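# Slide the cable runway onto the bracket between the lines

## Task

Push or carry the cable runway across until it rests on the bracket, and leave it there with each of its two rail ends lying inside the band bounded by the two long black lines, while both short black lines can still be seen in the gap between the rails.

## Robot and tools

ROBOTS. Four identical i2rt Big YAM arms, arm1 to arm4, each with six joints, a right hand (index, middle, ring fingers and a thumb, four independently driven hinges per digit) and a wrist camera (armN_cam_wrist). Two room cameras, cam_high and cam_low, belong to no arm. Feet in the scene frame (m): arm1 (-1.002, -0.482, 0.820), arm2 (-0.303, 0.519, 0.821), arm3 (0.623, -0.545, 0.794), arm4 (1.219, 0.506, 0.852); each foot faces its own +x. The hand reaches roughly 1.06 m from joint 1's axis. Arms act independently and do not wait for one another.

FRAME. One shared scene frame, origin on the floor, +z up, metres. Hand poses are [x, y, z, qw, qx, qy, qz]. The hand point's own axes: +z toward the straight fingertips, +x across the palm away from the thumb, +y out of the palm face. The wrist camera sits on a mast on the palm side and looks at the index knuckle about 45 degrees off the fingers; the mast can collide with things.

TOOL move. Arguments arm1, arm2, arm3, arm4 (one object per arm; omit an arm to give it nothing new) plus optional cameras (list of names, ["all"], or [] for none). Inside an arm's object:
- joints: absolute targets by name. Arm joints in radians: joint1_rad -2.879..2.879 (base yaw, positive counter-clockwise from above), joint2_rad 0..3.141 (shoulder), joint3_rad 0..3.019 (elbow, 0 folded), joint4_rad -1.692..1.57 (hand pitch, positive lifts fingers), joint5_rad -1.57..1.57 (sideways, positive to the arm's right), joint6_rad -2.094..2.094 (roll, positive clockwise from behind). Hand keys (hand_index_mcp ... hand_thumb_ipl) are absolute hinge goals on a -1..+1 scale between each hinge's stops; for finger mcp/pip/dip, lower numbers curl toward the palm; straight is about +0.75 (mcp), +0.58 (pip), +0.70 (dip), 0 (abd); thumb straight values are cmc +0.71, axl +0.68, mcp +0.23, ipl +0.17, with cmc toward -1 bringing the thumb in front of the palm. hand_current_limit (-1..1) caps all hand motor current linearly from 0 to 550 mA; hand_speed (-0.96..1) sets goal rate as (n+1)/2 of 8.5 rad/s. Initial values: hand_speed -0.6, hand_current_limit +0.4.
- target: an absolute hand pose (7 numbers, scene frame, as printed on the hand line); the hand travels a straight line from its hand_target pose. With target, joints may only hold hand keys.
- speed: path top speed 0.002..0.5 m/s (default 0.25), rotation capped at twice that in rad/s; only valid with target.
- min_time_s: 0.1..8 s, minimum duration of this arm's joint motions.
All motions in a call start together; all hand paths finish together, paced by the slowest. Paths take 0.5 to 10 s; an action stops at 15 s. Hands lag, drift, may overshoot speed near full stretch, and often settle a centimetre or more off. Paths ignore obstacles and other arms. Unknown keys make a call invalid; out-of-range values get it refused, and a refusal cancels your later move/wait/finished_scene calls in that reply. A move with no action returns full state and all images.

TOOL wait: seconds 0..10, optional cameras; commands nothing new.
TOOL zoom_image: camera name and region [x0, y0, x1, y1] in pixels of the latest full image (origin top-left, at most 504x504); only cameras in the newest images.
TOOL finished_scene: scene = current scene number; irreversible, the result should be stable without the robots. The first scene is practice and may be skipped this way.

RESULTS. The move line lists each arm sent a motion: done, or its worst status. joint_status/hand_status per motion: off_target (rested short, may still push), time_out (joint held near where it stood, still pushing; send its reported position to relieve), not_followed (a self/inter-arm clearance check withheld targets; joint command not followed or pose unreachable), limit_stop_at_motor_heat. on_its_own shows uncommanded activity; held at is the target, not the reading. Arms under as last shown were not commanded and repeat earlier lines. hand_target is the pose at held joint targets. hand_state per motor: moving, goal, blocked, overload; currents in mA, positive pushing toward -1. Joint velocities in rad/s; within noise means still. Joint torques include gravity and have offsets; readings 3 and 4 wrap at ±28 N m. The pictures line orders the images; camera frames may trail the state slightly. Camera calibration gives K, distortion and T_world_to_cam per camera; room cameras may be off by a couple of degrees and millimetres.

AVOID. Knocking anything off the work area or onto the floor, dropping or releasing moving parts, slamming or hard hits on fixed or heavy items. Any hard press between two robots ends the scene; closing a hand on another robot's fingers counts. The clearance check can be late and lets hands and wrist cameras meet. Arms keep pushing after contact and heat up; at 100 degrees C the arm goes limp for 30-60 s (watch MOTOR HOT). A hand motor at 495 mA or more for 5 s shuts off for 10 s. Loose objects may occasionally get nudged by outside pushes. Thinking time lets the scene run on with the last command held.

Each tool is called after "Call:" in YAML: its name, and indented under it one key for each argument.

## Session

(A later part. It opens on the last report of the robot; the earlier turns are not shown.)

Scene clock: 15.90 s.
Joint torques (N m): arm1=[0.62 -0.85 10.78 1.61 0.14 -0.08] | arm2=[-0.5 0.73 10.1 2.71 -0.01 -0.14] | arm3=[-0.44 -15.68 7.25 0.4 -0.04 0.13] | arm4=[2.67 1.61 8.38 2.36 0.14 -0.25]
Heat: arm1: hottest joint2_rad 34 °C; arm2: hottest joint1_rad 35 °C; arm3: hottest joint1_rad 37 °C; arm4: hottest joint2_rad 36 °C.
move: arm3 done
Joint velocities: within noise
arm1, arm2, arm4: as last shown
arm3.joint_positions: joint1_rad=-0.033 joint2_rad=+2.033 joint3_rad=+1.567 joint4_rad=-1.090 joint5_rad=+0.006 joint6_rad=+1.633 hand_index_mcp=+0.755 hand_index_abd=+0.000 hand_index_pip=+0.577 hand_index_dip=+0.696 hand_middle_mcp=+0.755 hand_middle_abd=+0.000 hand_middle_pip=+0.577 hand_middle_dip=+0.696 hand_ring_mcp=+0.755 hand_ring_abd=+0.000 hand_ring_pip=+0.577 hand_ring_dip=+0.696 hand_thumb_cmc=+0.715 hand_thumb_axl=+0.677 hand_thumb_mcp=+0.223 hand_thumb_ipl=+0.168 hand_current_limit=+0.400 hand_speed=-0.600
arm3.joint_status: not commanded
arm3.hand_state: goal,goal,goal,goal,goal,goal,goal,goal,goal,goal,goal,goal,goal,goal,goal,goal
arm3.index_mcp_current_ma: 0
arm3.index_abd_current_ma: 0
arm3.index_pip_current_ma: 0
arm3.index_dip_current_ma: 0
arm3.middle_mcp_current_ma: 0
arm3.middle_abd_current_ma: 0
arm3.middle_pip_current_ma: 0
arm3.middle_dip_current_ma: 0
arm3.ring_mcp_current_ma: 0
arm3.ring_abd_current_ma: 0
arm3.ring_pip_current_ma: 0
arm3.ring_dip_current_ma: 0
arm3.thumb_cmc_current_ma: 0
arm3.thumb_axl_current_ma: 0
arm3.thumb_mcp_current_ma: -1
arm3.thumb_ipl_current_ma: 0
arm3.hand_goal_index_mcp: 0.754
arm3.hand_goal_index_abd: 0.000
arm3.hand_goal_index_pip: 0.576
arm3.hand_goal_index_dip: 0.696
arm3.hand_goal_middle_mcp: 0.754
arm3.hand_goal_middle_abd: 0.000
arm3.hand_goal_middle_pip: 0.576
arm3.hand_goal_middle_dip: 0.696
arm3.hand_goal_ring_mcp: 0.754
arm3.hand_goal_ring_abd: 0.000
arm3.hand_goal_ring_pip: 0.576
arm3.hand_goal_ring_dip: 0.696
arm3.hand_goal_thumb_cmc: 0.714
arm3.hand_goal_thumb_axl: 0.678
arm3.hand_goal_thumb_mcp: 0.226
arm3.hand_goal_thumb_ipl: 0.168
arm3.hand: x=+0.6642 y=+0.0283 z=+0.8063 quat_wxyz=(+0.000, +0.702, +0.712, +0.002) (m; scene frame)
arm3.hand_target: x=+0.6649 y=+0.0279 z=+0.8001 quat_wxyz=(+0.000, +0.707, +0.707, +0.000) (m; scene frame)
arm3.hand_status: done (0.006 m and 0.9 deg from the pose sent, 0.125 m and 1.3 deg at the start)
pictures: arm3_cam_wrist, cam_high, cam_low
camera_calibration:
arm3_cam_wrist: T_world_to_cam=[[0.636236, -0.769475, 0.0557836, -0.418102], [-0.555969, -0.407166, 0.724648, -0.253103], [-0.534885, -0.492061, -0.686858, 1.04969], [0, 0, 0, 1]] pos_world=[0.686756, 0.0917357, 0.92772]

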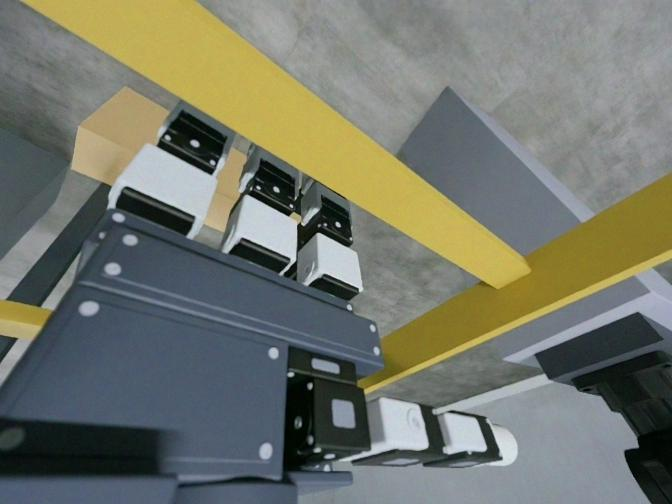

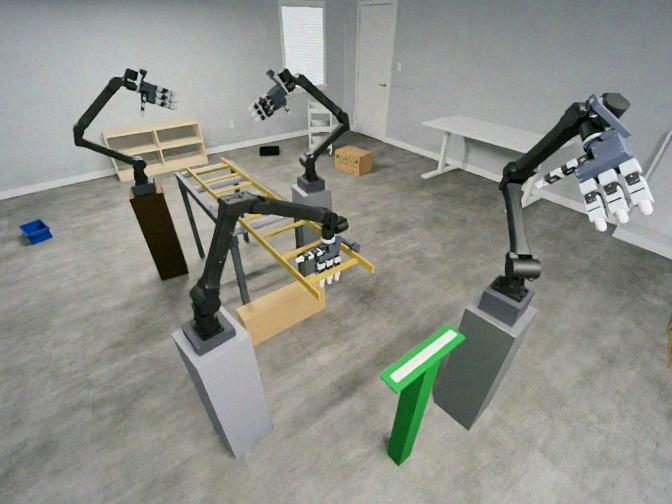

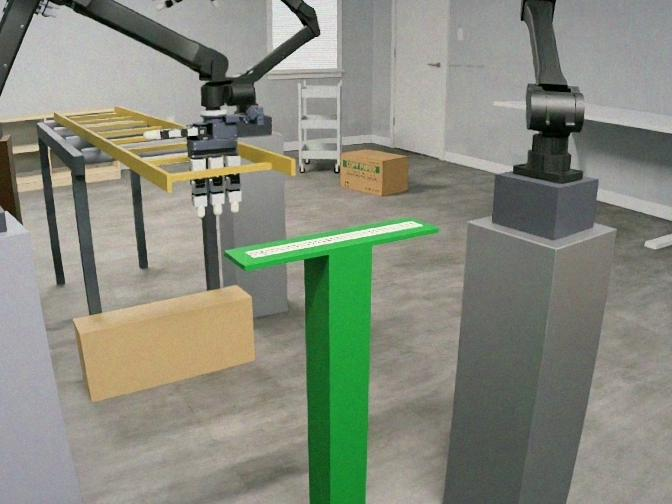

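Call:
move:
  arm3: {"target": [0.665, 0.028, 0.788, 0, 0.7071, 0.7071, 0], "speed": 0.1}

Call:
move:
  arm3: {"joints": {"hand_index_pip": -0.737, "hand_middle_pip": -0.737, "hand_ring_pip": -0.737}}
  cameras: ["arm3_cam_wrist", "cam_low", "cam_high"]

Call:
zoom_image:
  camera: "cam_high"
  region: [260, 210, 400, 320]

Call:
zoom_image:
  camera: "cam_low"
  region: [150, 100, 310, 230]

Scene clock: 17.47 s.
Joint torques (N m): arm1=[0.62 -0.91 10.78 1.61 0.14 -0.08] | arm2=[-0.5 0.79 10.03 2.81 0 -0.16] | arm3=[-0.44 -15.09 6.54 0.43 -0.04 0.13] | arm4=[2.78 1.03 8.35 2.26 0.18 -0.22]
Heat: arm1: hottest joint2_rad 34 °C; arm2: hottest joint1_rad 35 °C; arm3: hottest joint1_rad 37 °C; arm4: hottest joint2_rad 36 °C.
move: arm3 off_target
Joint velocities: within noise
arm1, arm2, arm4: as last shown
arm3.joint_positions: joint1_rad=-0.033 joint2_rad=+2.038 joint3_rad=+1.567 joint4_rad=-1.066 joint5_rad=+0.006 joint6_rad=+1.633 hand_index_mcp=+0.755 hand_index_abd=+0.000 hand_index_pip=+0.577 hand_index_dip=+0.696 hand_middle_mcp=+0.755 hand_middle_abd=+0.000 hand_middle_pip=+0.577 hand_middle_dip=+0.696 hand_ring_mcp=+0.755 hand_ring_abd=+0.000 hand_ring_pip=+0.577 hand_ring_dip=+0.696 hand_thumb_cmc=+0.715 hand_thumb_axl=+0.677 hand_thumb_mcp=+0.223 hand_thumb_ipl=+0.168 hand_current_limit=+0.400 hand_speed=-0.600
arm3.joint_status: not commanded
arm3.hand_state: goal,goal,goal,goal,goal,goal,goal,goal,goal,goal,goal,goal,goal,goal,goal,goal
arm3.index_mcp_current_ma: 0
arm3.index_abd_current_ma: 0
arm3.index_pip_current_ma: 0
arm3.index_dip_current_ma: 0
arm3.middle_mcp_current_ma: 0
arm3.middle_abd_current_ma: 0
arm3.middle_pip_current_ma: 0
arm3.middle_dip_current_ma: 0
arm3.ring_mcp_current_ma: 0
arm3.ring_abd_current_ma: 0
arm3.ring_pip_current_ma: 0
arm3.ring_dip_current_ma: 0
arm3.thumb_cmc_current_ma: 0
arm3.thumb_axl_current_ma: 0
arm3.thumb_mcp_current_ma: -1
arm3.thumb_ipl_current_ma: 0
arm3.hand_goal_index_mcp: 0.754
arm3.hand_goal_index_abd: 0.000
arm3.hand_goal_index_pip: 0.576
arm3.hand_goal_index_dip: 0.696
arm3.hand_goal_middle_mcp: 0.754
arm3.hand_goal_middle_abd: 0.000
arm3.hand_goal_middle_pip: 0.576
arm3.hand_goal_middle_dip: 0.696
arm3.hand_goal_ring_mcp: 0.754
arm3.hand_goal_ring_abd: 0.000
arm3.hand_goal_ring_pip: 0.576
arm3.hand_goal_ring_dip: 0.696
arm3.hand_goal_thumb_cmc: 0.714
arm3.hand_goal_thumb_axl: 0.678
arm3.hand_goal_thumb_mcp: 0.226
arm3.hand_goal_thumb_ipl: 0.168
arm3.hand: x=+0.6638 y=+0.0337 z=+0.8030 quat_wxyz=(-0.007, +0.702, +0.712, +0.008) (m; scene frame)
arm3.hand_target: x=+0.6649 y=+0.0277 z=+0.7882 quat_wxyz=(+0.000, +0.707, +0.707, +0.000) (m; scene frame)
arm3.hand_status: off_target (0.016 m and 1.5 deg from the pose sent, 0.018 m and 0.9 deg at the start)
pictures: none

Scene clock: 18.87 s.
Joint torques (N m): arm1=[0.67 -0.91 10.78 1.61 0.14 -0.07] | arm2=[-0.5 0.67 10.02 2.8 0 -0.15] | arm3=[-0.44 -15.03 6.56 0.46 0.03 0.13] | arm4=[2.78 1.85 8.28 2.32 0.16 -0.24]
Heat: arm1: hottest joint2_rad 34 °C; arm2: hottest joint1_rad 35 °C; arm3: hottest joint1_rad 37 °C; arm4: hottest joint2_rad 36 °C.
move: arm3 done
Joint velocities: within noise
arm1, arm2, arm4: as last shown
arm3.joint_positions: joint1_rad=-0.033 joint2_rad=+2.038 joint3_rad=+1.567 joint4_rad=-1.066 joint5_rad=+0.006 joint6_rad=+1.633 hand_index_mcp=+0.755 hand_index_abd=+0.000 hand_index_pip=-0.729 hand_index_dip=+0.696 hand_middle_mcp=+0.755 hand_middle_abd=+0.000 hand_middle_pip=-0.729 hand_middle_dip=+0.696 hand_ring_mcp=+0.755 hand_ring_abd=+0.000 hand_ring_pip=-0.728 hand_ring_dip=+0.696 hand_thumb_cmc=+0.715 hand_thumb_axl=+0.677 hand_thumb_mcp=+0.223 hand_thumb_ipl=+0.168 hand_current_limit=+0.400 hand_speed=-0.600
arm3.joint_status: all done
arm3.hand_state: goal,goal,goal,goal,goal,goal,goal,goal,goal,goal,goal,goal,goal,goal,goal,goal
arm3.index_mcp_current_ma: 0
arm3.index_abd_current_ma: 0
arm3.index_pip_current_ma: 4
arm3.index_dip_current_ma: 0
arm3.middle_mcp_current_ma: 0
arm3.middle_abd_current_ma: 0
arm3.middle_pip_current_ma: 4
arm3.middle_dip_current_ma: 0
arm3.ring_mcp_current_ma: 0
arm3.ring_abd_current_ma: 0
arm3.ring_pip_current_ma: 5
arm3.ring_dip_current_ma: 0
arm3.thumb_cmc_current_ma: 0
arm3.thumb_axl_current_ma: 0
arm3.thumb_mcp_current_ma: -1
arm3.thumb_ipl_current_ma: 0
arm3.hand_goal_index_mcp: 0.754
arm3.hand_goal_index_abd: 0.000
arm3.hand_goal_index_pip: -0.736
arm3.hand_goal_index_dip: 0.696
arm3.hand_goal_middle_mcp: 0.754
arm3.hand_goal_middle_abd: 0.000
arm3.hand_goal_middle_pip: -0.736
arm3.hand_goal_middle_dip: 0.696
arm3.hand_goal_ring_mcp: 0.754
arm3.hand_goal_ring_abd: 0.000
arm3.hand_goal_ring_pip: -0.736
arm3.hand_goal_ring_dip: 0.696
arm3.hand_goal_thumb_cmc: 0.714
arm3.hand_goal_thumb_axl: 0.678
arm3.hand_goal_thumb_mcp: 0.226
arm3.hand_goal_thumb_ipl: 0.168
arm3.hand: x=+0.6637 y=+0.0337 z=+0.8030 quat_wxyz=(-0.008, +0.702, +0.712, +0.008) (m; scene frame)
arm3.hand_target: x=+0.6649 y=+0.0276 z=+0.7882 quat_wxyz=(+0.000, +0.707, +0.707, +0.000) (m; scene frame)
arm3.hand_status: not commanded
pictures: arm3_cam_wrist, cam_high, cam_low
camera_calibration:
arm3_cam_wrist: T_world_to_cam=[[0.636322, -0.770406, 0.0396139, -0.400502], [-0.554595, -0.421169, 0.717663, -0.243512], [-0.536208, -0.478634, -0.695263, 1.05698], [0, 0, 0, 1]] pos_world=[0.686559, 0.0947986, 0.925505]

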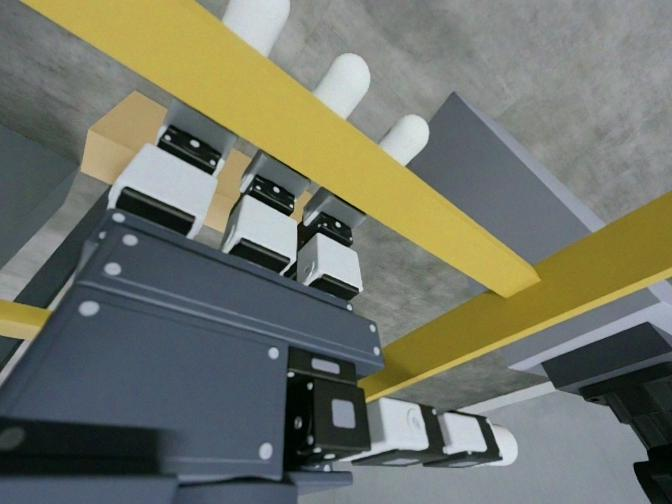

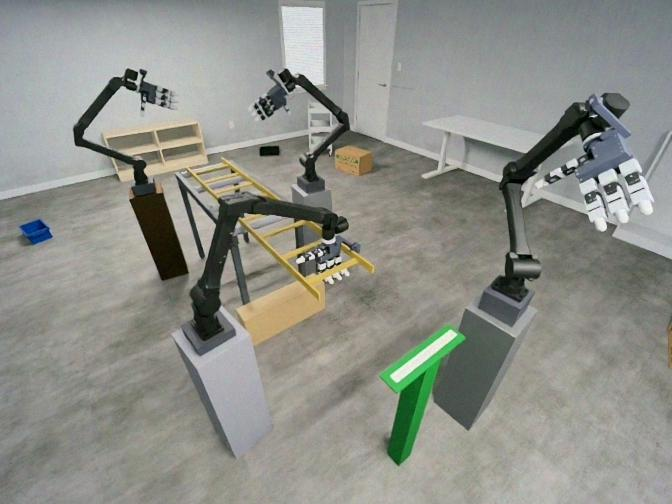

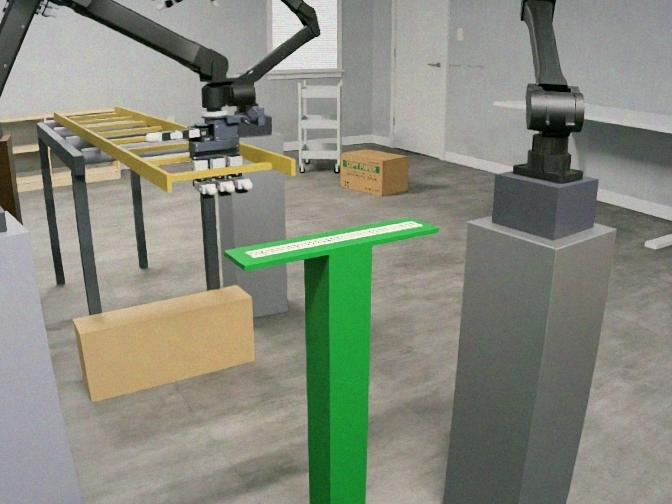

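Scaled by 3.600 from the camera's 672x504 image, which has a finer 960x720 frame.

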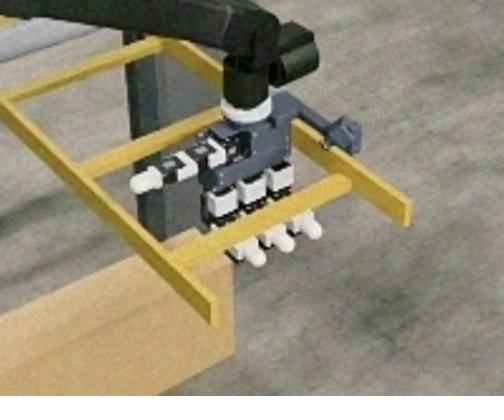

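Scaled by 3.150 from the camera's 672x504 image, which has a finer 960x720 frame.

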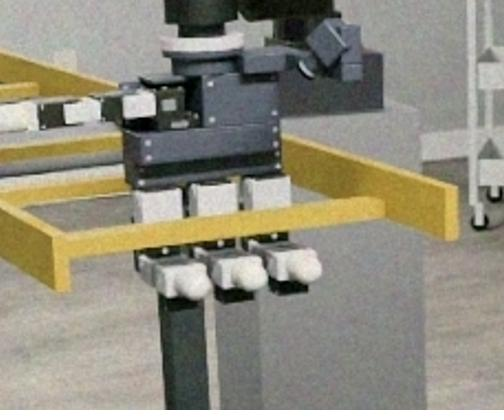

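Call:
move:
  arm3: {"target": [0.697, 0.028, 0.795, 0, 0.7071, 0.7071, 0], "speed": 0.08, "joints": {"hand_thumb_cmc": -0.571}}
  cameras: ["arm3_cam_wrist", "cam_low", "cam_high"]

Call:
zoom_image:
  camera: "cam_high"
  region: [260, 210, 400, 320]

Call:
zoom_image:
  camera: "cam_low"
  region: [150, 100, 310, 230]

Scene clock: 21.17 s.
Joint torques (N m): arm1=[0.62 -0.85 10.77 1.59 0.14 -0.08] | arm2=[-0.5 0.67 10.07 2.81 0.02 -0.14] | arm3=[-0.56 -15.91 6.99 0.05 0.2 -0.13] | arm4=[2.49 1.2 8.46 2.51 0.16 -0.22]
Heat: arm1: hottest joint2_rad 34 °C; arm2: hottest joint1_rad 35 °C; arm3: hottest joint1_rad 37 °C; arm4: hottest joint2_rad 36 °C.
move: arm3 done
Joint velocities: within noise
arm1, arm2, arm4: as last shown
arm3.joint_positions: joint1_rad=-0.086 joint2_rad=+2.038 joint3_rad=+1.562 joint4_rad=-1.066 joint5_rad=+0.003 joint6_rad=+1.604 hand_index_mcp=+0.755 hand_index_abd=+0.000 hand_index_pip=-0.729 hand_index_dip=+0.696 hand_middle_mcp=+0.755 hand_middle_abd=+0.000 hand_middle_pip=-0.729 hand_middle_dip=+0.696 hand_ring_mcp=+0.755 hand_ring_abd=+0.000 hand_ring_pip=-0.728 hand_ring_dip=+0.696 hand_thumb_cmc=-0.568 hand_thumb_axl=+0.677 hand_thumb_mcp=+0.223 hand_thumb_ipl=+0.168 hand_current_limit=+0.400 hand_speed=-0.600
arm3.joint_status: all done
arm3.hand_state: goal,goal,goal,goal,goal,goal,goal,goal,goal,goal,goal,goal,goal,goal,goal,goal
arm3.index_mcp_current_ma: 0
arm3.index_abd_current_ma: 0
arm3.index_pip_current_ma: 4
arm3.index_dip_current_ma: 0
arm3.middle_mcp_current_ma: 0
arm3.middle_abd_current_ma: 0
arm3.middle_pip_current_ma: 4
arm3.middle_dip_current_ma: 0
arm3.ring_mcp_current_ma: 0
arm3.ring_abd_current_ma: 0
arm3.ring_pip_current_ma: 5
arm3.ring_dip_current_ma: 0
arm3.thumb_cmc_current_ma: 1
arm3.thumb_axl_current_ma: 0
arm3.thumb_mcp_current_ma: -1
arm3.thumb_ipl_current_ma: 0
arm3.hand_goal_index_mcp: 0.754
arm3.hand_goal_index_abd: 0.000
arm3.hand_goal_index_pip: -0.736
arm3.hand_goal_index_dip: 0.696
arm3.hand_goal_middle_mcp: 0.754
arm3.hand_goal_middle_abd: 0.000
arm3.hand_goal_middle_pip: -0.736
arm3.hand_goal_middle_dip: 0.696
arm3.hand_goal_ring_mcp: 0.754
arm3.hand_goal_ring_abd: 0.000
arm3.hand_goal_ring_pip: -0.736
arm3.hand_goal_ring_dip: 0.696
arm3.hand_goal_thumb_cmc: -0.570
arm3.hand_goal_thumb_axl: 0.678
arm3.hand_goal_thumb_mcp: 0.226
arm3.hand_goal_thumb_ipl: 0.168
arm3.hand: x=+0.6946 y=+0.0307 z=+0.8009 quat_wxyz=(-0.006, +0.710, +0.704, +0.005) (m; scene frame)
arm3.hand_target: x=+0.6970 y=+0.0279 z=+0.7950 quat_wxyz=(+0.000, +0.707, +0.707, +0.000) (m; scene frame)
arm3.hand_status: done (0.007 m and 1.1 deg from the pose sent, 0.035 m and 1.5 deg at the start)
pictures: arm3_cam_wrist, cam_high, cam_low
camera_calibration:
arm3_cam_wrist: T_world_to_cam=[[0.61774, -0.78519, 0.0432965, -0.411923], [-0.563375, -0.403474, 0.720984, -0.223338], [-0.54864, -0.469772, -0.691598, 1.07613], [0, 0, 0, 1]] pos_world=[0.719045, 0.0919871, 0.923107]

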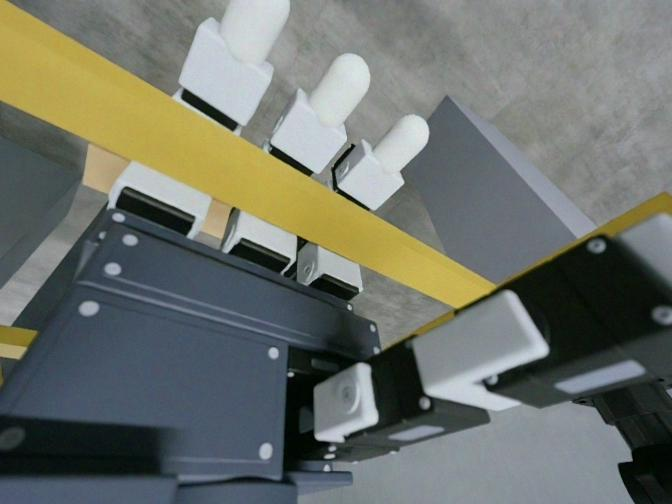

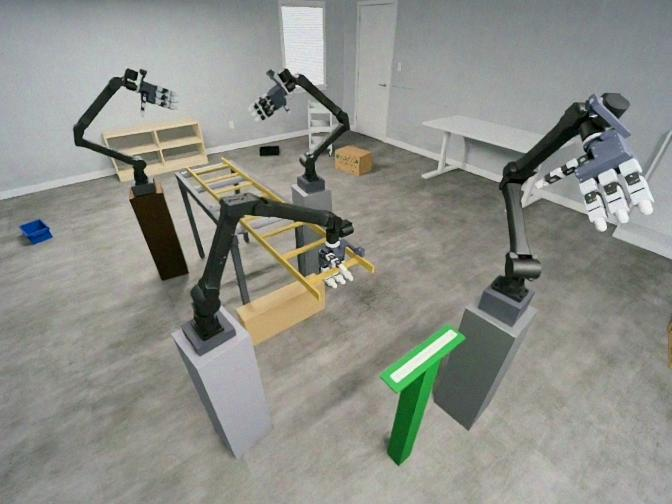

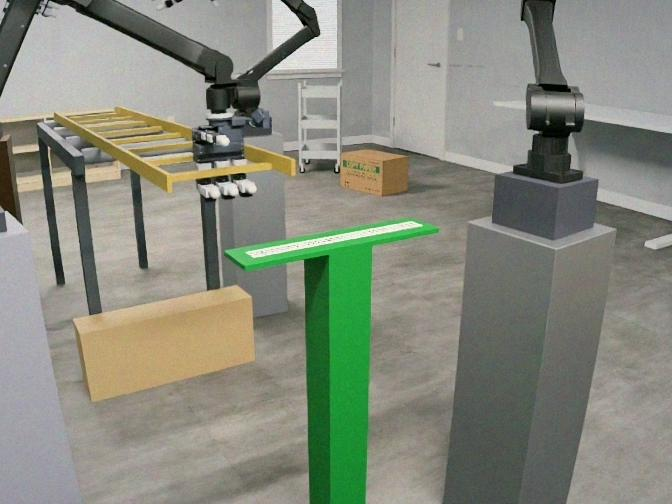

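Scaled by 3.600 from the camera's 672x504 image, which has a finer 960x720 frame.

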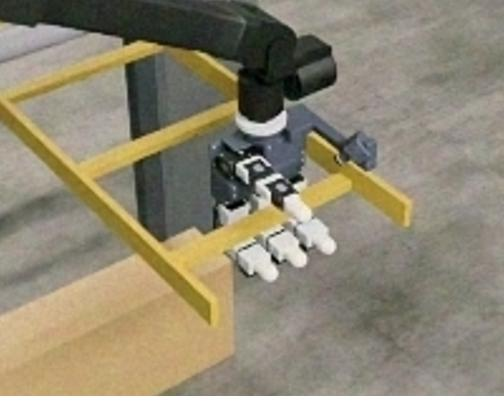

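Scaled by 3.150 from the camera's 672x504 image, which has a finer 960x720 frame.

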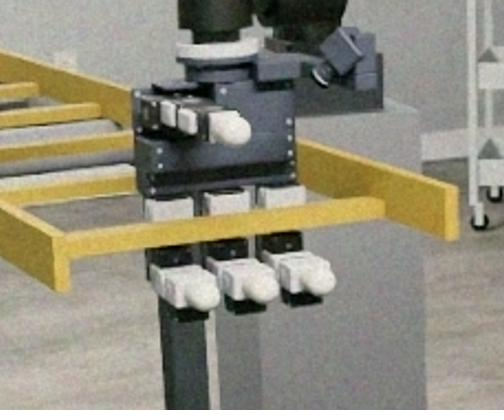

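Call:
move:
  arm3: {"target": [0.697, 0.028, 0.812, 0, 0.7071, 0.7071, 0], "speed": 0.05, "joints": {"hand_thumb_mcp": -0.3, "hand_thumb_ipl": -0.03}}
  cameras: ["arm3_cam_wrist", "cam_low", "cam_high"]

Call:
zoom_image:
  camera: "cam_high"
  region: [260, 210, 400, 320]

Call:
zoom_image:
  camera: "cam_low"
  region: [150, 100, 310, 230]

Scene clock: 22.40 s.
Joint torques (N m): arm1=[0.62 -0.85 10.77 1.61 0.14 -0.08] | arm2=[-0.79 0.91 10.06 2.81 0 -0.16] | arm3=[-0.56 -17.32 7.98 -0.12 0.2 -0.12] | arm4=[2.67 1.49 8.36 2.41 0.2 -0.21]
Heat: arm1: hottest joint2_rad 34 °C; arm2: hottest joint1_rad 35 °C; arm3: hottest joint1_rad 37 °C; arm4: hottest joint2_rad 36 °C.
move: arm3 off_target
Joint velocities: within noise
arm1.joint_positions: joint1_rad=+0.166 joint2_rad=+0.624 joint3_rad=+1.324 joint4_rad=-1.143 joint5_rad=+0.019 joint6_rad=+1.116 hand_index_mcp=+0.755 hand_index_abd=+0.001 hand_index_pip=+0.577 hand_index_dip=+0.696 hand_middle_mcp=+0.755 hand_middle_abd=+0.001 hand_middle_pip=+0.577 hand_middle_dip=+0.696 hand_ring_mcp=+0.755 hand_ring_abd=+0.000 hand_ring_pip=+0.577 hand_ring_dip=+0.696 hand_thumb_cmc=+0.715 hand_thumb_axl=+0.677 hand_thumb_mcp=+0.226 hand_thumb_ipl=+0.168 hand_current_limit=+0.400 hand_speed=-0.600
arm1.joint_status: not commanded
arm1.hand_state: goal,goal,goal,goal,goal,goal,goal,goal,goal,goal,goal,goal,goal,goal,goal,goal
arm1.index_mcp_current_ma: 1
arm1.index_abd_current_ma: 0
arm1.index_pip_current_ma: 1
arm1.index_dip_current_ma: 0
arm1.middle_mcp_current_ma: 1
arm1.middle_abd_current_ma: 0
arm1.middle_pip_current_ma: 1
arm1.middle_dip_current_ma: 0
arm1.ring_mcp_current_ma: 1
arm1.ring_abd_current_ma: 0
arm1.ring_pip_current_ma: 1
arm1.ring_dip_current_ma: 0
arm1.thumb_cmc_current_ma: 1
arm1.thumb_axl_current_ma: -1
arm1.thumb_mcp_current_ma: 0
arm1.thumb_ipl_current_ma: 0
arm1.hand_goal_index_mcp: 0.754
arm1.hand_goal_index_abd: 0.000
arm1.hand_goal_index_pip: 0.576
arm1.hand_goal_index_dip: 0.696
arm1.hand_goal_middle_mcp: 0.754
arm1.hand_goal_middle_abd: 0.000
arm1.hand_goal_middle_pip: 0.576
arm1.hand_goal_middle_dip: 0.696
arm1.hand_goal_ring_mcp: 0.754
arm1.hand_goal_ring_abd: 0.000
arm1.hand_goal_ring_pip: 0.576
arm1.hand_goal_ring_dip: 0.696
arm1.hand_goal_thumb_cmc: 0.714
arm1.hand_goal_thumb_axl: 0.678
arm1.hand_goal_thumb_mcp: 0.226
arm1.hand_goal_thumb_ipl: 0.168
arm1.hand: x=-0.9125 y=-0.2064 z=+1.3835 quat_wxyz=(-0.280, +0.450, +0.715, +0.456) (m; scene frame)
arm1.hand_target: x=-0.9124 y=-0.2099 z=+1.3967 quat_wxyz=(-0.286, +0.446, +0.709, +0.466) (m; scene frame)
arm1.hand_status: not commanded
arm2.joint_positions: joint1_rad=-0.055 joint2_rad=+0.612 joint3_rad=+1.317 joint4_rad=-1.234 joint5_rad=-0.014 joint6_rad=+1.159 hand_index_mcp=+0.754 hand_index_abd=+0.000 hand_index_pip=+0.577 hand_index_dip=+0.696 hand_middle_mcp=+0.754 hand_middle_abd=+0.001 hand_middle_pip=+0.577 hand_middle_dip=+0.696 hand_ring_mcp=+0.754 hand_ring_abd=+0.000 hand_ring_pip=+0.577 hand_ring_dip=+0.696 hand_thumb_cmc=+0.714 hand_thumb_axl=+0.677 hand_thumb_mcp=+0.226 hand_thumb_ipl=+0.168 hand_current_limit=+0.400 hand_speed=-0.600
arm2.joint_status: not commanded
arm2.hand_state: goal,goal,goal,goal,goal,goal,goal,goal,goal,goal,goal,goal,goal,goal,goal,goal
arm2.index_mcp_current_ma: 0
arm2.index_abd_current_ma: 1
arm2.index_pip_current_ma: 2
arm2.index_dip_current_ma: 0
arm2.middle_mcp_current_ma: 0
arm2.middle_abd_current_ma: 1
arm2.middle_pip_current_ma: 2
arm2.middle_dip_current_ma: 0
arm2.ring_mcp_current_ma: 0
arm2.ring_abd_current_ma: 1
arm2.ring_pip_current_ma: 2
arm2.ring_dip_current_ma: 0
arm2.thumb_cmc_current_ma: 1
arm2.thumb_axl_current_ma: -3
arm2.thumb_mcp_current_ma: -1
arm2.thumb_ipl_current_ma: -1
arm2.hand_goal_index_mcp: 0.754
arm2.hand_goal_index_abd: 0.000
arm2.hand_goal_index_pip: 0.576
arm2.hand_goal_index_dip: 0.696
arm2.hand_goal_middle_mcp: 0.754
arm2.hand_goal_middle_abd: 0.000
arm2.hand_goal_middle_pip: 0.576
arm2.hand_goal_middle_dip: 0.696
arm2.hand_goal_ring_mcp: 0.754
arm2.hand_goal_ring_abd: 0.000
arm2.hand_goal_ring_pip: 0.576
arm2.hand_goal_ring_dip: 0.696
arm2.hand_goal_thumb_cmc: 0.714
arm2.hand_goal_thumb_axl: 0.678
arm2.hand_goal_thumb_mcp: 0.226
arm2.hand_goal_thumb_ipl: 0.168
arm2.hand: x=-0.4305 y=+0.2754 z=+1.3591 quat_wxyz=(+0.437, +0.684, -0.532, +0.241) (m; scene frame)
arm2.hand_target: x=-0.4301 y=+0.2780 z=+1.3702 quat_wxyz=(+0.446, +0.679, -0.528, +0.246) (m; scene frame)
arm2.hand_status: not commanded
arm3.joint_positions: joint1_rad=-0.086 joint2_rad=+2.038 joint3_rad=+1.562 joint4_rad=-1.097 joint5_rad=+0.003 joint6_rad=+1.604 hand_index_mcp=+0.755 hand_index_abd=+0.000 hand_index_pip=-0.729 hand_index_dip=+0.696 hand_middle_mcp=+0.755 hand_middle_abd=+0.000 hand_middle_pip=-0.729 hand_middle_dip=+0.696 hand_ring_mcp=+0.755 hand_ring_abd=+0.000 hand_ring_pip=-0.728 hand_ring_dip=+0.696 hand_thumb_cmc=-0.568 hand_thumb_axl=+0.677 hand_thumb_mcp=-0.301 hand_thumb_ipl=-0.029 hand_current_limit=+0.400 hand_speed=-0.600
arm3.joint_status: all done
arm3.hand_state: goal,goal,goal,goal,goal,goal,goal,goal,goal,goal,goal,goal,goal,goal,goal,goal
arm3.index_mcp_current_ma: 0
arm3.index_abd_current_ma: 0
arm3.index_pip_current_ma: 4
arm3.index_dip_current_ma: 0
arm3.middle_mcp_current_ma: 0
arm3.middle_abd_current_ma: 0
arm3.middle_pip_current_ma: 4
arm3.middle_dip_current_ma: 0
arm3.ring_mcp_current_ma: 0
arm3.ring_abd_current_ma: 0
arm3.ring_pip_current_ma: 5
arm3.ring_dip_current_ma: 0
arm3.thumb_cmc_current_ma: 1
arm3.thumb_axl_current_ma: 0
arm3.thumb_mcp_current_ma: 0
arm3.thumb_ipl_current_ma: 0
arm3.hand_goal_index_mcp: 0.754
arm3.hand_goal_index_abd: 0.000
arm3.hand_goal_index_pip: -0.736
arm3.hand_goal_index_dip: 0.696
arm3.hand_goal_middle_mcp: 0.754
arm3.hand_goal_middle_abd: 0.000
arm3.hand_goal_middle_pip: -0.736
arm3.hand_goal_middle_dip: 0.696
arm3.hand_goal_ring_mcp: 0.754
arm3.hand_goal_ring_abd: 0.000
arm3.hand_goal_ring_pip: -0.736
arm3.hand_goal_ring_dip: 0.696
arm3.hand_goal_thumb_cmc: -0.570
arm3.hand_goal_thumb_axl: 0.678
arm3.hand_goal_thumb_mcp: -0.300
arm3.hand_goal_thumb_ipl: -0.030
arm3.hand: x=+0.6948 y=+0.0229 z=+0.8017 quat_wxyz=(+0.006, +0.710, +0.704, -0.005) (m; scene frame)
arm3.hand_target: x=+0.6970 y=+0.0279 z=+0.8119 quat_wxyz=(+0.000, +0.707, +0.707, +0.000) (m; scene frame)
arm3.hand_status: off_target (0.012 m and 1.0 deg from the pose sent, 0.012 m and 1.1 deg at the start)
arm4: as last shown
pictures: arm3_cam_wrist, cam_high, cam_low
camera_calibration:
arm3_cam_wrist: T_world_to_cam=[[0.617782, -0.783344, 0.0686856, -0.438626], [-0.5639, -0.380449, 0.732991, -0.236742], [-0.548052, -0.491561, -0.676762, 1.06134], [0, 0, 0, 1]] pos_world=[0.719144, 0.0880481, 0.92193]

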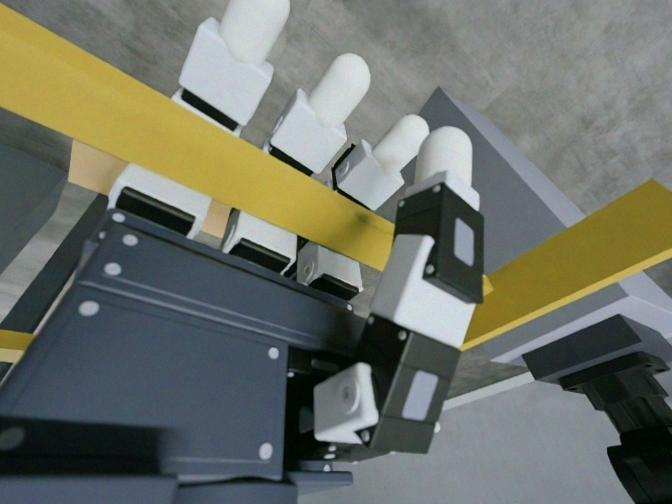

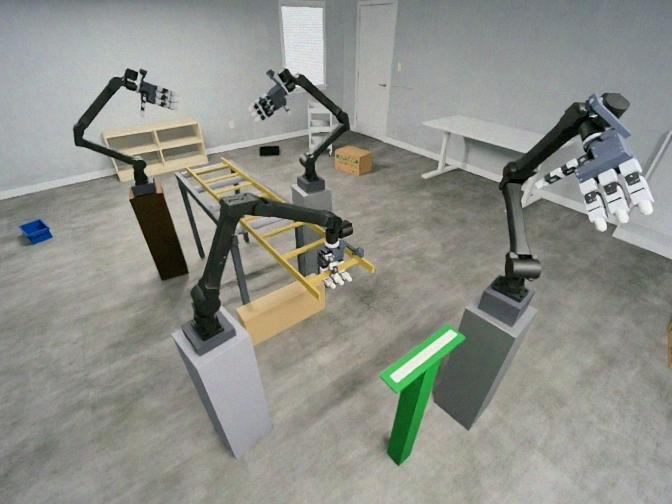

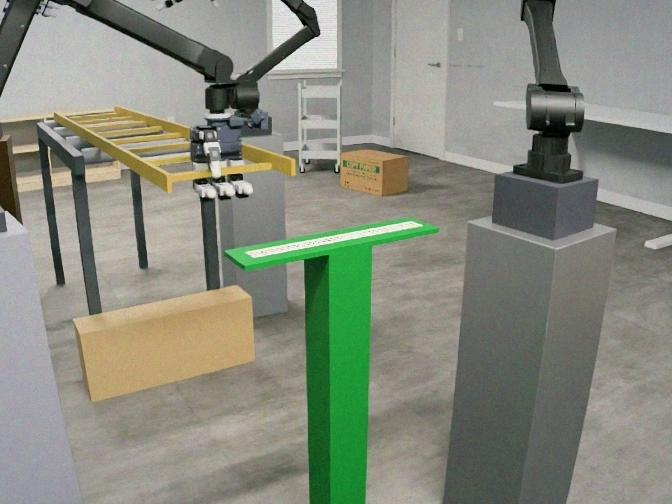

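Scaled by 3.600 from the camera's 672x504 image, which has a finer 960x720 frame.

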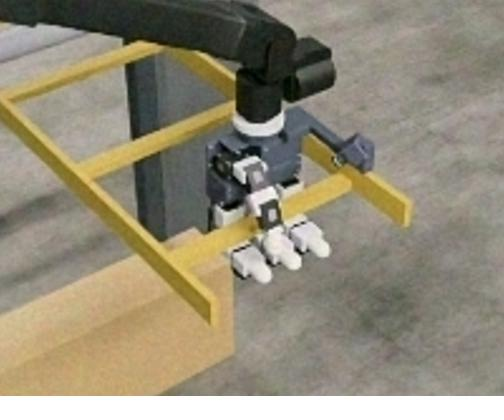

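Scaled by 3.150 from the camera's 672x504 image, which has a finer 960x720 frame.

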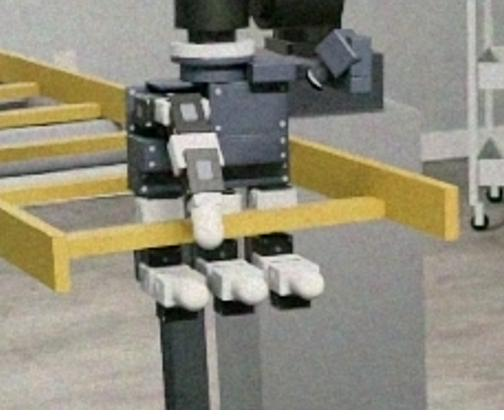

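Call:
move:
  arm3: {"target": [0.70, 0.026, 0.832, 0, 0.7071, 0.7071, 0], "speed": 0.05, "joints": {"hand_thumb_mcp": -0.56, "hand_thumb_ipl": -0.03}}
  cameras: ["arm3_cam_wrist", "cam_low", "cam_high"]

Call:
zoom_image:
  camera: "cam_low"
  region: [150, 100, 310, 230]

Scene clock: 23.67 s.
Joint torques (N m): arm1=[0.62 -0.85 10.78 1.61 0.14 -0.07] | arm2=[-0.97 0.62 10.09 2.76 0 -0.13] | arm3=[-0.85 -16.91 8.88 -0.17 0.19 -0.13] | arm4=[2.67 1.61 8.44 2.44 0.18 -0.26]
Heat: arm1: hottest joint2_rad 34 °C; arm2: hottest joint1_rad 35 °C; arm3: hottest joint1_rad 37 °C; arm4: hottest joint2_rad 36 °C.
move: arm3 off_target
Joint velocities: within noise
arm1, arm2: as last shown
arm3.joint_positions: joint1_rad=-0.086 joint2_rad=+2.007 joint3_rad=+1.562 joint4_rad=-1.136 joint5_rad=+0.003 joint6_rad=+1.600 hand_index_mcp=+0.755 hand_index_abd=+0.000 hand_index_pip=-0.729 hand_index_dip=+0.696 hand_middle_mcp=+0.755 hand_middle_abd=+0.000 hand_middle_pip=-0.729 hand_middle_dip=+0.696 hand_ring_mcp=+0.755 hand_ring_abd=+0.000 hand_ring_pip=-0.728 hand_ring_dip=+0.696 hand_thumb_cmc=-0.568 hand_thumb_axl=+0.677 hand_thumb_mcp=-0.559 hand_thumb_ipl=-0.029 hand_current_limit=+0.400 hand_speed=-0.600
arm3.joint_status: all done
arm3.hand_state: goal,goal,goal,goal,goal,goal,goal,goal,goal,goal,goal,goal,goal,goal,goal,goal
arm3.index_mcp_current_ma: 0
arm3.index_abd_current_ma: 0
arm3.index_pip_current_ma: 4
arm3.index_dip_current_ma: 0
arm3.middle_mcp_current_ma: 0
arm3.middle_abd_current_ma: 0
arm3.middle_pip_current_ma: 4
arm3.middle_dip_current_ma: 0
arm3.ring_mcp_current_ma: 0
arm3.ring_abd_current_ma: 0
arm3.ring_pip_current_ma: 5
arm3.ring_dip_current_ma: 0
arm3.thumb_cmc_current_ma: 1
arm3.thumb_axl_current_ma: 0
arm3.thumb_mcp_current_ma: 0
arm3.thumb_ipl_current_ma: 0
arm3.hand_goal_index_mcp: 0.754
arm3.hand_goal_index_abd: 0.000
arm3.hand_goal_index_pip: -0.736
arm3.hand_goal_index_dip: 0.696
arm3.hand_goal_middle_mcp: 0.754
arm3.hand_goal_middle_abd: 0.000
arm3.hand_goal_middle_pip: -0.736
arm3.hand_goal_middle_dip: 0.696
arm3.hand_goal_ring_mcp: 0.754
arm3.hand_goal_ring_abd: 0.000
arm3.hand_goal_ring_pip: -0.736
arm3.hand_goal_ring_dip: 0.696
arm3.hand_goal_thumb_cmc: -0.570
arm3.hand_goal_thumb_axl: 0.678
arm3.hand_goal_thumb_mcp: -0.560
arm3.hand_goal_thumb_ipl: -0.030
arm3.hand: x=+0.6951 y=+0.0171 z=+0.8196 quat_wxyz=(+0.009, +0.709, +0.705, -0.008) (m; scene frame)
arm3.hand_target: x=+0.7000 y=+0.0258 z=+0.8321 quat_wxyz=(+0.000, +0.707, +0.707, +0.000) (m; scene frame)
arm3.hand_status: off_target (0.016 m and 1.4 deg from the pose sent, 0.031 m and 1.0 deg at the start)
arm4.joint_positions: joint1_rad=+0.734 joint2_rad=+0.633 joint3_rad=+1.452 joint4_rad=-1.284 joint5_rad=+0.045 joint6_rad=+1.036 hand_index_mcp=+0.756 hand_index_abd=+0.001 hand_index_pip=+0.577 hand_index_dip=+0.696 hand_middle_mcp=+0.756 hand_middle_abd=+0.001 hand_middle_pip=+0.577 hand_middle_dip=+0.696 hand_ring_mcp=+0.756 hand_ring_abd=+0.001 hand_ring_pip=+0.577 hand_ring_dip=+0.696 hand_thumb_cmc=+0.716 hand_thumb_axl=+0.677 hand_thumb_mcp=+0.226 hand_thumb_ipl=+0.168 hand_current_limit=+0.400 hand_speed=-0.600
arm4.joint_status: not commanded
arm4.hand_state: goal,goal,goal,goal,goal,goal,goal,goal,goal,goal,goal,goal,goal,goal,goal,goal
arm4.index_mcp_current_ma: 0
arm4.index_abd_current_ma: 0
arm4.index_pip_current_ma: 0
arm4.index_dip_current_ma: 0
arm4.middle_mcp_current_ma: 0
arm4.middle_abd_current_ma: 0
arm4.middle_pip_current_ma: 0
arm4.middle_dip_current_ma: 0
arm4.ring_mcp_current_ma: 0
arm4.ring_abd_current_ma: 0
arm4.ring_pip_current_ma: 0
arm4.ring_dip_current_ma: 0
arm4.thumb_cmc_current_ma: 0
arm4.thumb_axl_current_ma: 0
arm4.thumb_mcp_current_ma: 0
arm4.thumb_ipl_current_ma: 0
arm4.hand_goal_index_mcp: 0.754
arm4.hand_goal_index_abd: 0.000
arm4.hand_goal_index_pip: 0.576
arm4.hand_goal_index_dip: 0.696
arm4.hand_goal_middle_mcp: 0.754
arm4.hand_goal_middle_abd: 0.000
arm4.hand_goal_middle_pip: 0.576
arm4.hand_goal_middle_dip: 0.696
arm4.hand_goal_ring_mcp: 0.754
arm4.hand_goal_ring_abd: 0.000
arm4.hand_goal_ring_pip: 0.576
arm4.hand_goal_ring_dip: 0.696
arm4.hand_goal_thumb_cmc: 0.714
arm4.hand_goal_thumb_axl: 0.678
arm4.hand_goal_thumb_mcp: 0.226
arm4.hand_goal_thumb_ipl: 0.168
arm4.hand: x=+1.3387 y=+0.2753 z=+1.4535 quat_wxyz=(+0.326, +0.844, -0.093, +0.415) (m; scene frame)
arm4.hand_target: x=+1.3389 y=+0.2800 z=+1.4677 quat_wxyz=(+0.331, +0.836, -0.086, +0.429) (m; scene frame)
arm4.hand_status: not commanded
pictures: arm3_cam_wrist, cam_high, cam_low
camera_calibration:
arm3_cam_wrist: T_world_to_cam=[[0.621051, -0.780145, 0.0753028, -0.452392], [-0.562428, -0.376685, 0.736059, -0.255499], [-0.545867, -0.499482, -0.672716, 1.06599], [0, 0, 0, 1]] pos_world=[0.719146, 0.0832682, 0.939235]

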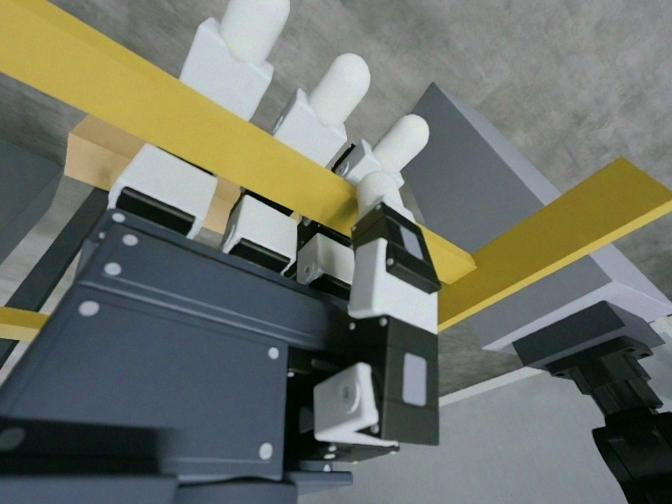

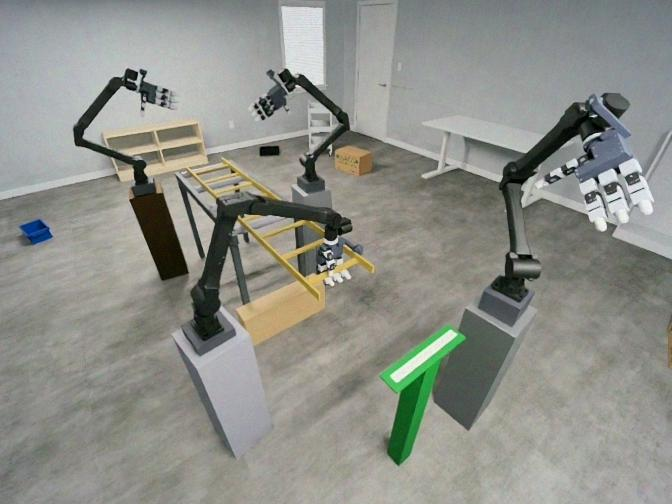

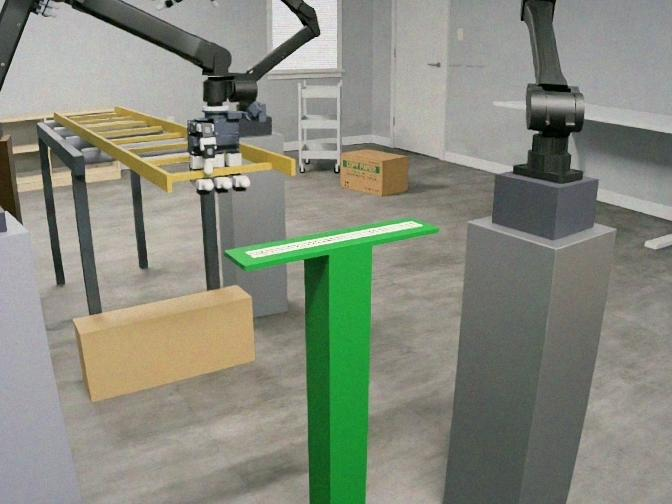

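Scaled by 3.150 from the camera's 672x504 image, which has a finer 960x720 frame.

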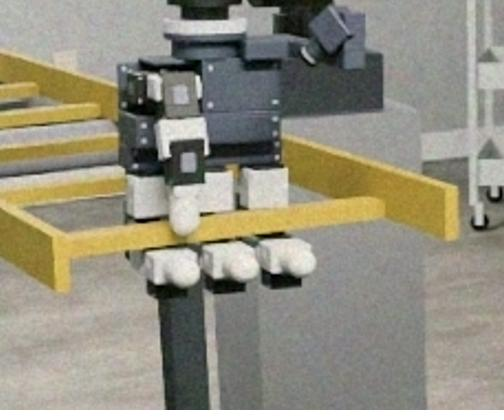

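Call:
move:
  arm3: {"target": [0.70, 0.032, 0.85, 0, 0.7071, 0.7071, 0], "speed": 0.05}
  cameras: ["arm3_cam_wrist", "cam_low"]

Call:
zoom_image:
  camera: "cam_low"
  region: [150, 100, 310, 230]

Scene clock: 28.40 s.
Joint torques (N m): arm1=[0.62 -0.85 10.77 1.61 0.14 -0.08] | arm2=[-1.03 0.67 10.18 2.7 0 -0.13] | arm3=[-0.85 -17.44 11.38 -0.27 0.21 -0.11] | arm4=[2.78 1.67 8.39 2.4 0.2 -0.22]
Heat: arm1: hottest joint2_rad 34 °C; arm2: hottest joint1_rad 35 °C; arm3: hottest joint1_rad 37 °C; arm4: hottest joint2_rad 36 °C.
move: arm3 off_target
Joint velocities: within noise
arm1, arm2, arm4: as last shown
arm3.joint_positions: joint1_rad=-0.086 joint2_rad=+2.007 joint3_rad=+1.565 joint4_rad=-1.182 joint5_rad=+0.003 joint6_rad=+1.599 hand_index_mcp=+0.756 hand_index_abd=-0.002 hand_index_pip=-0.728 hand_index_dip=+0.696 hand_middle_mcp=+0.755 hand_middle_abd=+0.000 hand_middle_pip=-0.729 hand_middle_dip=+0.696 hand_ring_mcp=+0.755 hand_ring_abd=+0.000 hand_ring_pip=-0.728 hand_ring_dip=+0.696 hand_thumb_cmc=-0.568 hand_thumb_axl=+0.677 hand_thumb_mcp=-0.559 hand_thumb_ipl=-0.029 hand_current_limit=+0.400 hand_speed=-0.600
arm3.joint_status: not commanded
arm3.hand_state: goal,goal,goal,goal,goal,goal,goal,goal,goal,goal,goal,goal,goal,goal,goal,goal
arm3.index_mcp_current_ma: 1
arm3.index_abd_current_ma: 0
arm3.index_pip_current_ma: 4
arm3.index_dip_current_ma: 0
arm3.middle_mcp_current_ma: 0
arm3.middle_abd_current_ma: 0
arm3.middle_pip_current_ma: 4
arm3.middle_dip_current_ma: 0
arm3.ring_mcp_current_ma: 0
arm3.ring_abd_current_ma: 0
arm3.ring_pip_current_ma: 5
arm3.ring_dip_current_ma: 0
arm3.thumb_cmc_current_ma: 1
arm3.thumb_axl_current_ma: 0
arm3.thumb_mcp_current_ma: 0
arm3.thumb_ipl_current_ma: 0
arm3.hand_goal_index_mcp: 0.754
arm3.hand_goal_index_abd: 0.000
arm3.hand_goal_index_pip: -0.736
arm3.hand_goal_index_dip: 0.696
arm3.hand_goal_middle_mcp: 0.754
arm3.hand_goal_middle_abd: 0.000
arm3.hand_goal_middle_pip: -0.736
arm3.hand_goal_middle_dip: 0.696
arm3.hand_goal_ring_mcp: 0.754
arm3.hand_goal_ring_abd: 0.000
arm3.hand_goal_ring_pip: -0.736
arm3.hand_goal_ring_dip: 0.696
arm3.hand_goal_thumb_cmc: -0.570
arm3.hand_goal_thumb_axl: 0.678
arm3.hand_goal_thumb_mcp: -0.560
arm3.hand_goal_thumb_ipl: -0.030
arm3.hand: x=+0.6953 y=+0.0073 z=+0.8226 quat_wxyz=(+0.024, +0.708, +0.705, -0.023) (m; scene frame)
arm3.hand_target: x=+0.7000 y=+0.0302 z=+0.8505 quat_wxyz=(+0.000, +0.707, +0.707, +0.000) (m; scene frame)
arm3.hand_status: off_target (0.037 m and 3.8 deg from the pose sent, 0.034 m and 1.4 deg at the start)
pictures: arm3_cam_wrist, cam_low
camera_calibration:
arm3_cam_wrist: T_world_to_cam=[[0.62167, -0.775766, 0.108231, -0.487942], [-0.562796, -0.346288, 0.750563, -0.273095], [-0.544782, -0.527515, -0.651875, 1.04556], [0, 0, 0, 1]] pos_world=[0.719245, 0.0784501, 0.939361]

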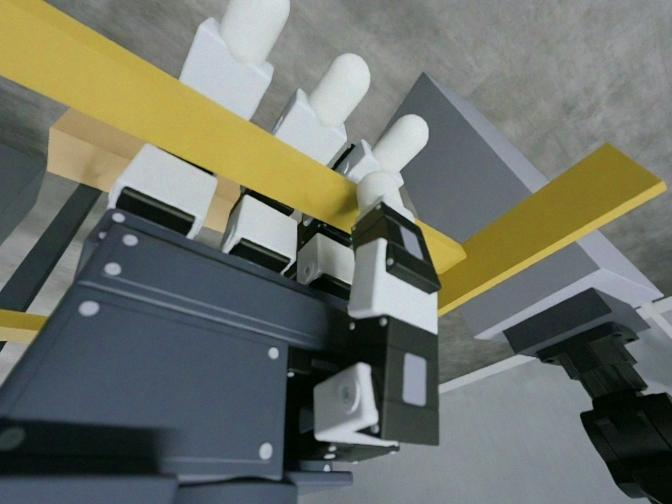

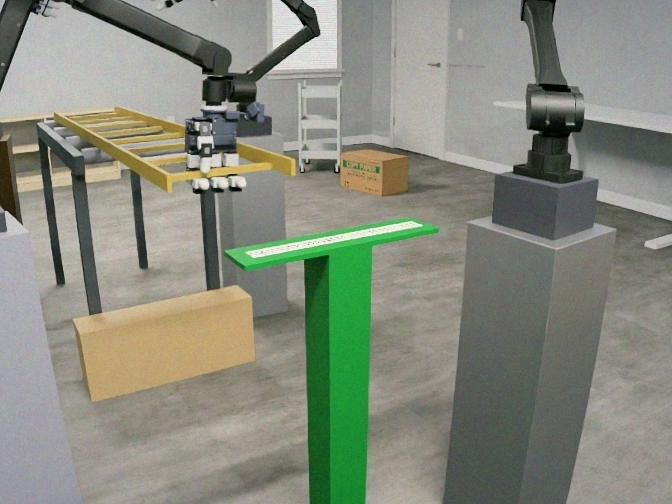

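Scaled by 3.150 from the camera's 672x504 image, which has a finer 960x720 frame.

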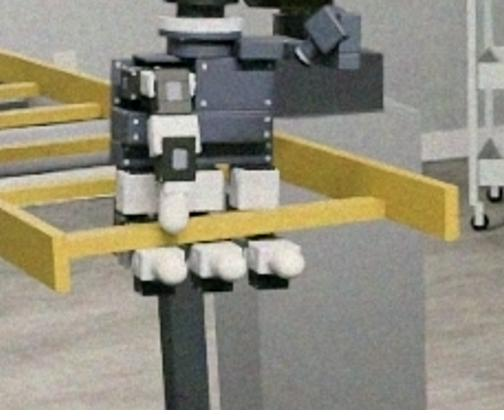

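Call:
move:
  arm3: {"target": [0.80, 0.022, 0.84, 0, 0.7071, 0.7071, 0], "speed": 0.06, "joints": {"hand_index_dip": 0.26, "hand_middle_dip": 0.26, "hand_ring_dip": 0.26}}
  cameras: ["arm3_cam_wrist", "cam_low", "cam_high"]

Call:
zoom_image:
  camera: "cam_low"
  region: [150, 80, 350, 230]

Call:
zoom_image:
  camera: "cam_high"
  region: [150, 130, 430, 330]

Scene clock: 31.57 s.
Joint torques (N m): arm1=[0.62 -0.91 10.78 1.61 0.14 -0.08] | arm2=[-0.62 1.03 10.06 2.8 0.03 -0.14] | arm3=[-0.91 -17.08 10 0.14 0.25 -0.02] | arm4=[2.37 1.38 8.49 2.5 0.16 -0.22]
Heat: arm1: hottest joint2_rad 34 °C; arm2: hottest joint1_rad 35 °C; arm3: hottest joint1_rad 37 °C; arm4: hottest joint2_rad 35 °C.
move: arm3 off_target
Joint velocities: within noise
arm1, arm2, arm4: as last shown
arm3.joint_positions: joint1_rad=-0.256 joint2_rad=+2.006 joint3_rad=+1.565 joint4_rad=-1.167 joint5_rad=+0.000 joint6_rad=+1.420 hand_index_mcp=+0.756 hand_index_abd=-0.004 hand_index_pip=-0.720 hand_index_dip=+0.264 hand_middle_mcp=+0.759 hand_middle_abd=+0.000 hand_middle_pip=-0.729 hand_middle_dip=+0.264 hand_ring_mcp=+0.762 hand_ring_abd=+0.000 hand_ring_pip=-0.728 hand_ring_dip=+0.263 hand_thumb_cmc=-0.568 hand_thumb_axl=+0.677 hand_thumb_mcp=-0.559 hand_thumb_ipl=-0.029 hand_current_limit=+0.400 hand_speed=-0.600
arm3.joint_status: all done
arm3.hand_state: goal,goal,goal,goal,goal,goal,goal,goal,goal,goal,goal,goal,goal,goal,goal,goal
arm3.index_mcp_current_ma: 1
arm3.index_abd_current_ma: -1
arm3.index_pip_current_ma: 13
arm3.index_dip_current_ma: 2
arm3.middle_mcp_current_ma: 2
arm3.middle_abd_current_ma: 0
arm3.middle_pip_current_ma: 4
arm3.middle_dip_current_ma: 1
arm3.ring_mcp_current_ma: 6
arm3.ring_abd_current_ma: 0
arm3.ring_pip_current_ma: 5
arm3.ring_dip_current_ma: 1
arm3.thumb_cmc_current_ma: 1
arm3.thumb_axl_current_ma: 0
arm3.thumb_mcp_current_ma: 0
arm3.thumb_ipl_current_ma: 0
arm3.hand_goal_index_mcp: 0.754
arm3.hand_goal_index_abd: 0.000
arm3.hand_goal_index_pip: -0.736
arm3.hand_goal_index_dip: 0.260
arm3.hand_goal_middle_mcp: 0.754
arm3.hand_goal_middle_abd: 0.000
arm3.hand_goal_middle_pip: -0.736
arm3.hand_goal_middle_dip: 0.260
arm3.hand_goal_ring_mcp: 0.754
arm3.hand_goal_ring_abd: 0.000
arm3.hand_goal_ring_pip: -0.736
arm3.hand_goal_ring_dip: 0.260
arm3.hand_goal_thumb_cmc: -0.570
arm3.hand_goal_thumb_axl: 0.678
arm3.hand_goal_thumb_mcp: -0.560
arm3.hand_goal_thumb_ipl: -0.030
arm3.hand: x=+0.7927 y=+0.0060 z=+0.8215 quat_wxyz=(+0.014, +0.705, +0.709, -0.020) (m; scene frame)
arm3.hand_target: x=+0.8000 y=+0.0213 z=+0.8405 quat_wxyz=(+0.000, +0.707, +0.707, +0.000) (m; scene frame)
arm3.hand_status: off_target (0.026 m and 2.9 deg from the pose sent, 0.107 m and 3.8 deg at the start)
pictures: arm3_cam_wrist, cam_high, cam_low
camera_calibration:
arm3_cam_wrist: T_world_to_cam=[[0.629687, -0.771747, 0.0888854, -0.539828], [-0.551635, -0.363638, 0.750644, -0.226753], [-0.546985, -0.521703, -0.654701, 1.10119], [0, 0, 0, 1]] pos_world=[0.817171, 0.0754267, 0.939141]

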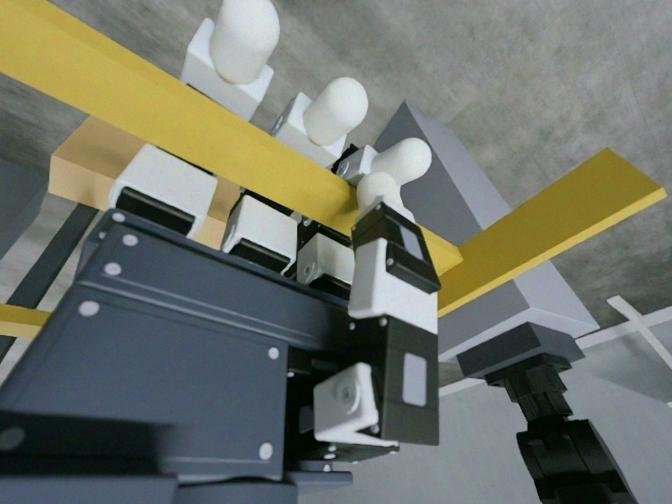

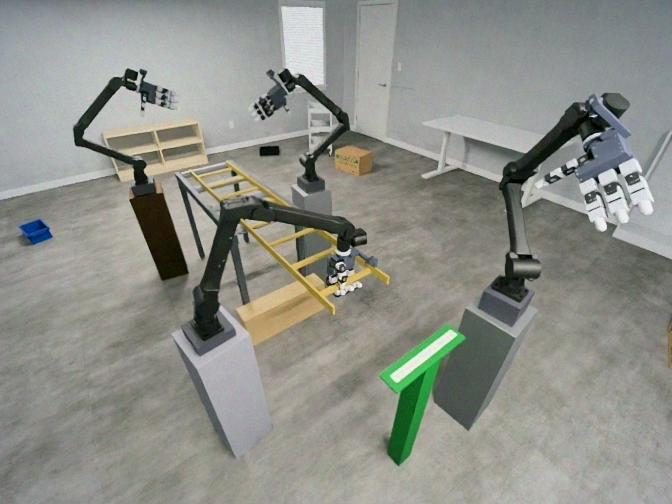

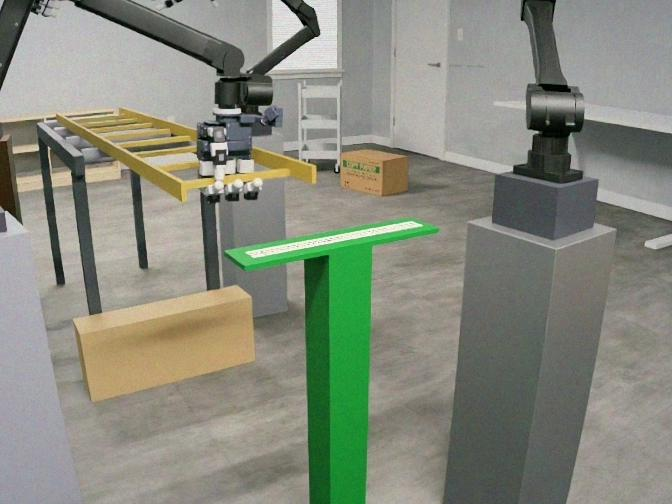

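Scaled by 2.520 from the camera's 672x504 image, which has a finer 960x720 frame.

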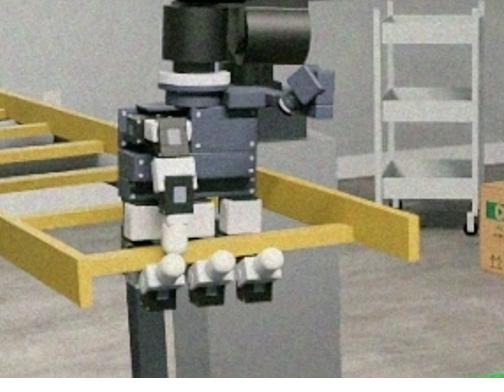

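Scaled by 1.800 from the camera's 672x504 image, which has a finer 960x720 frame.

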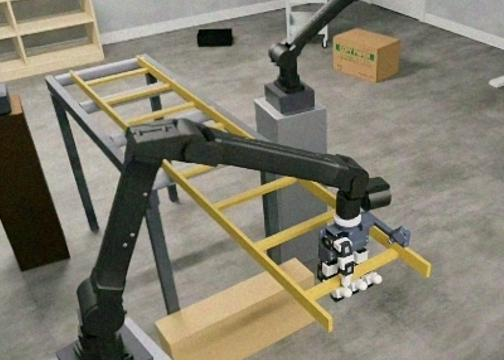

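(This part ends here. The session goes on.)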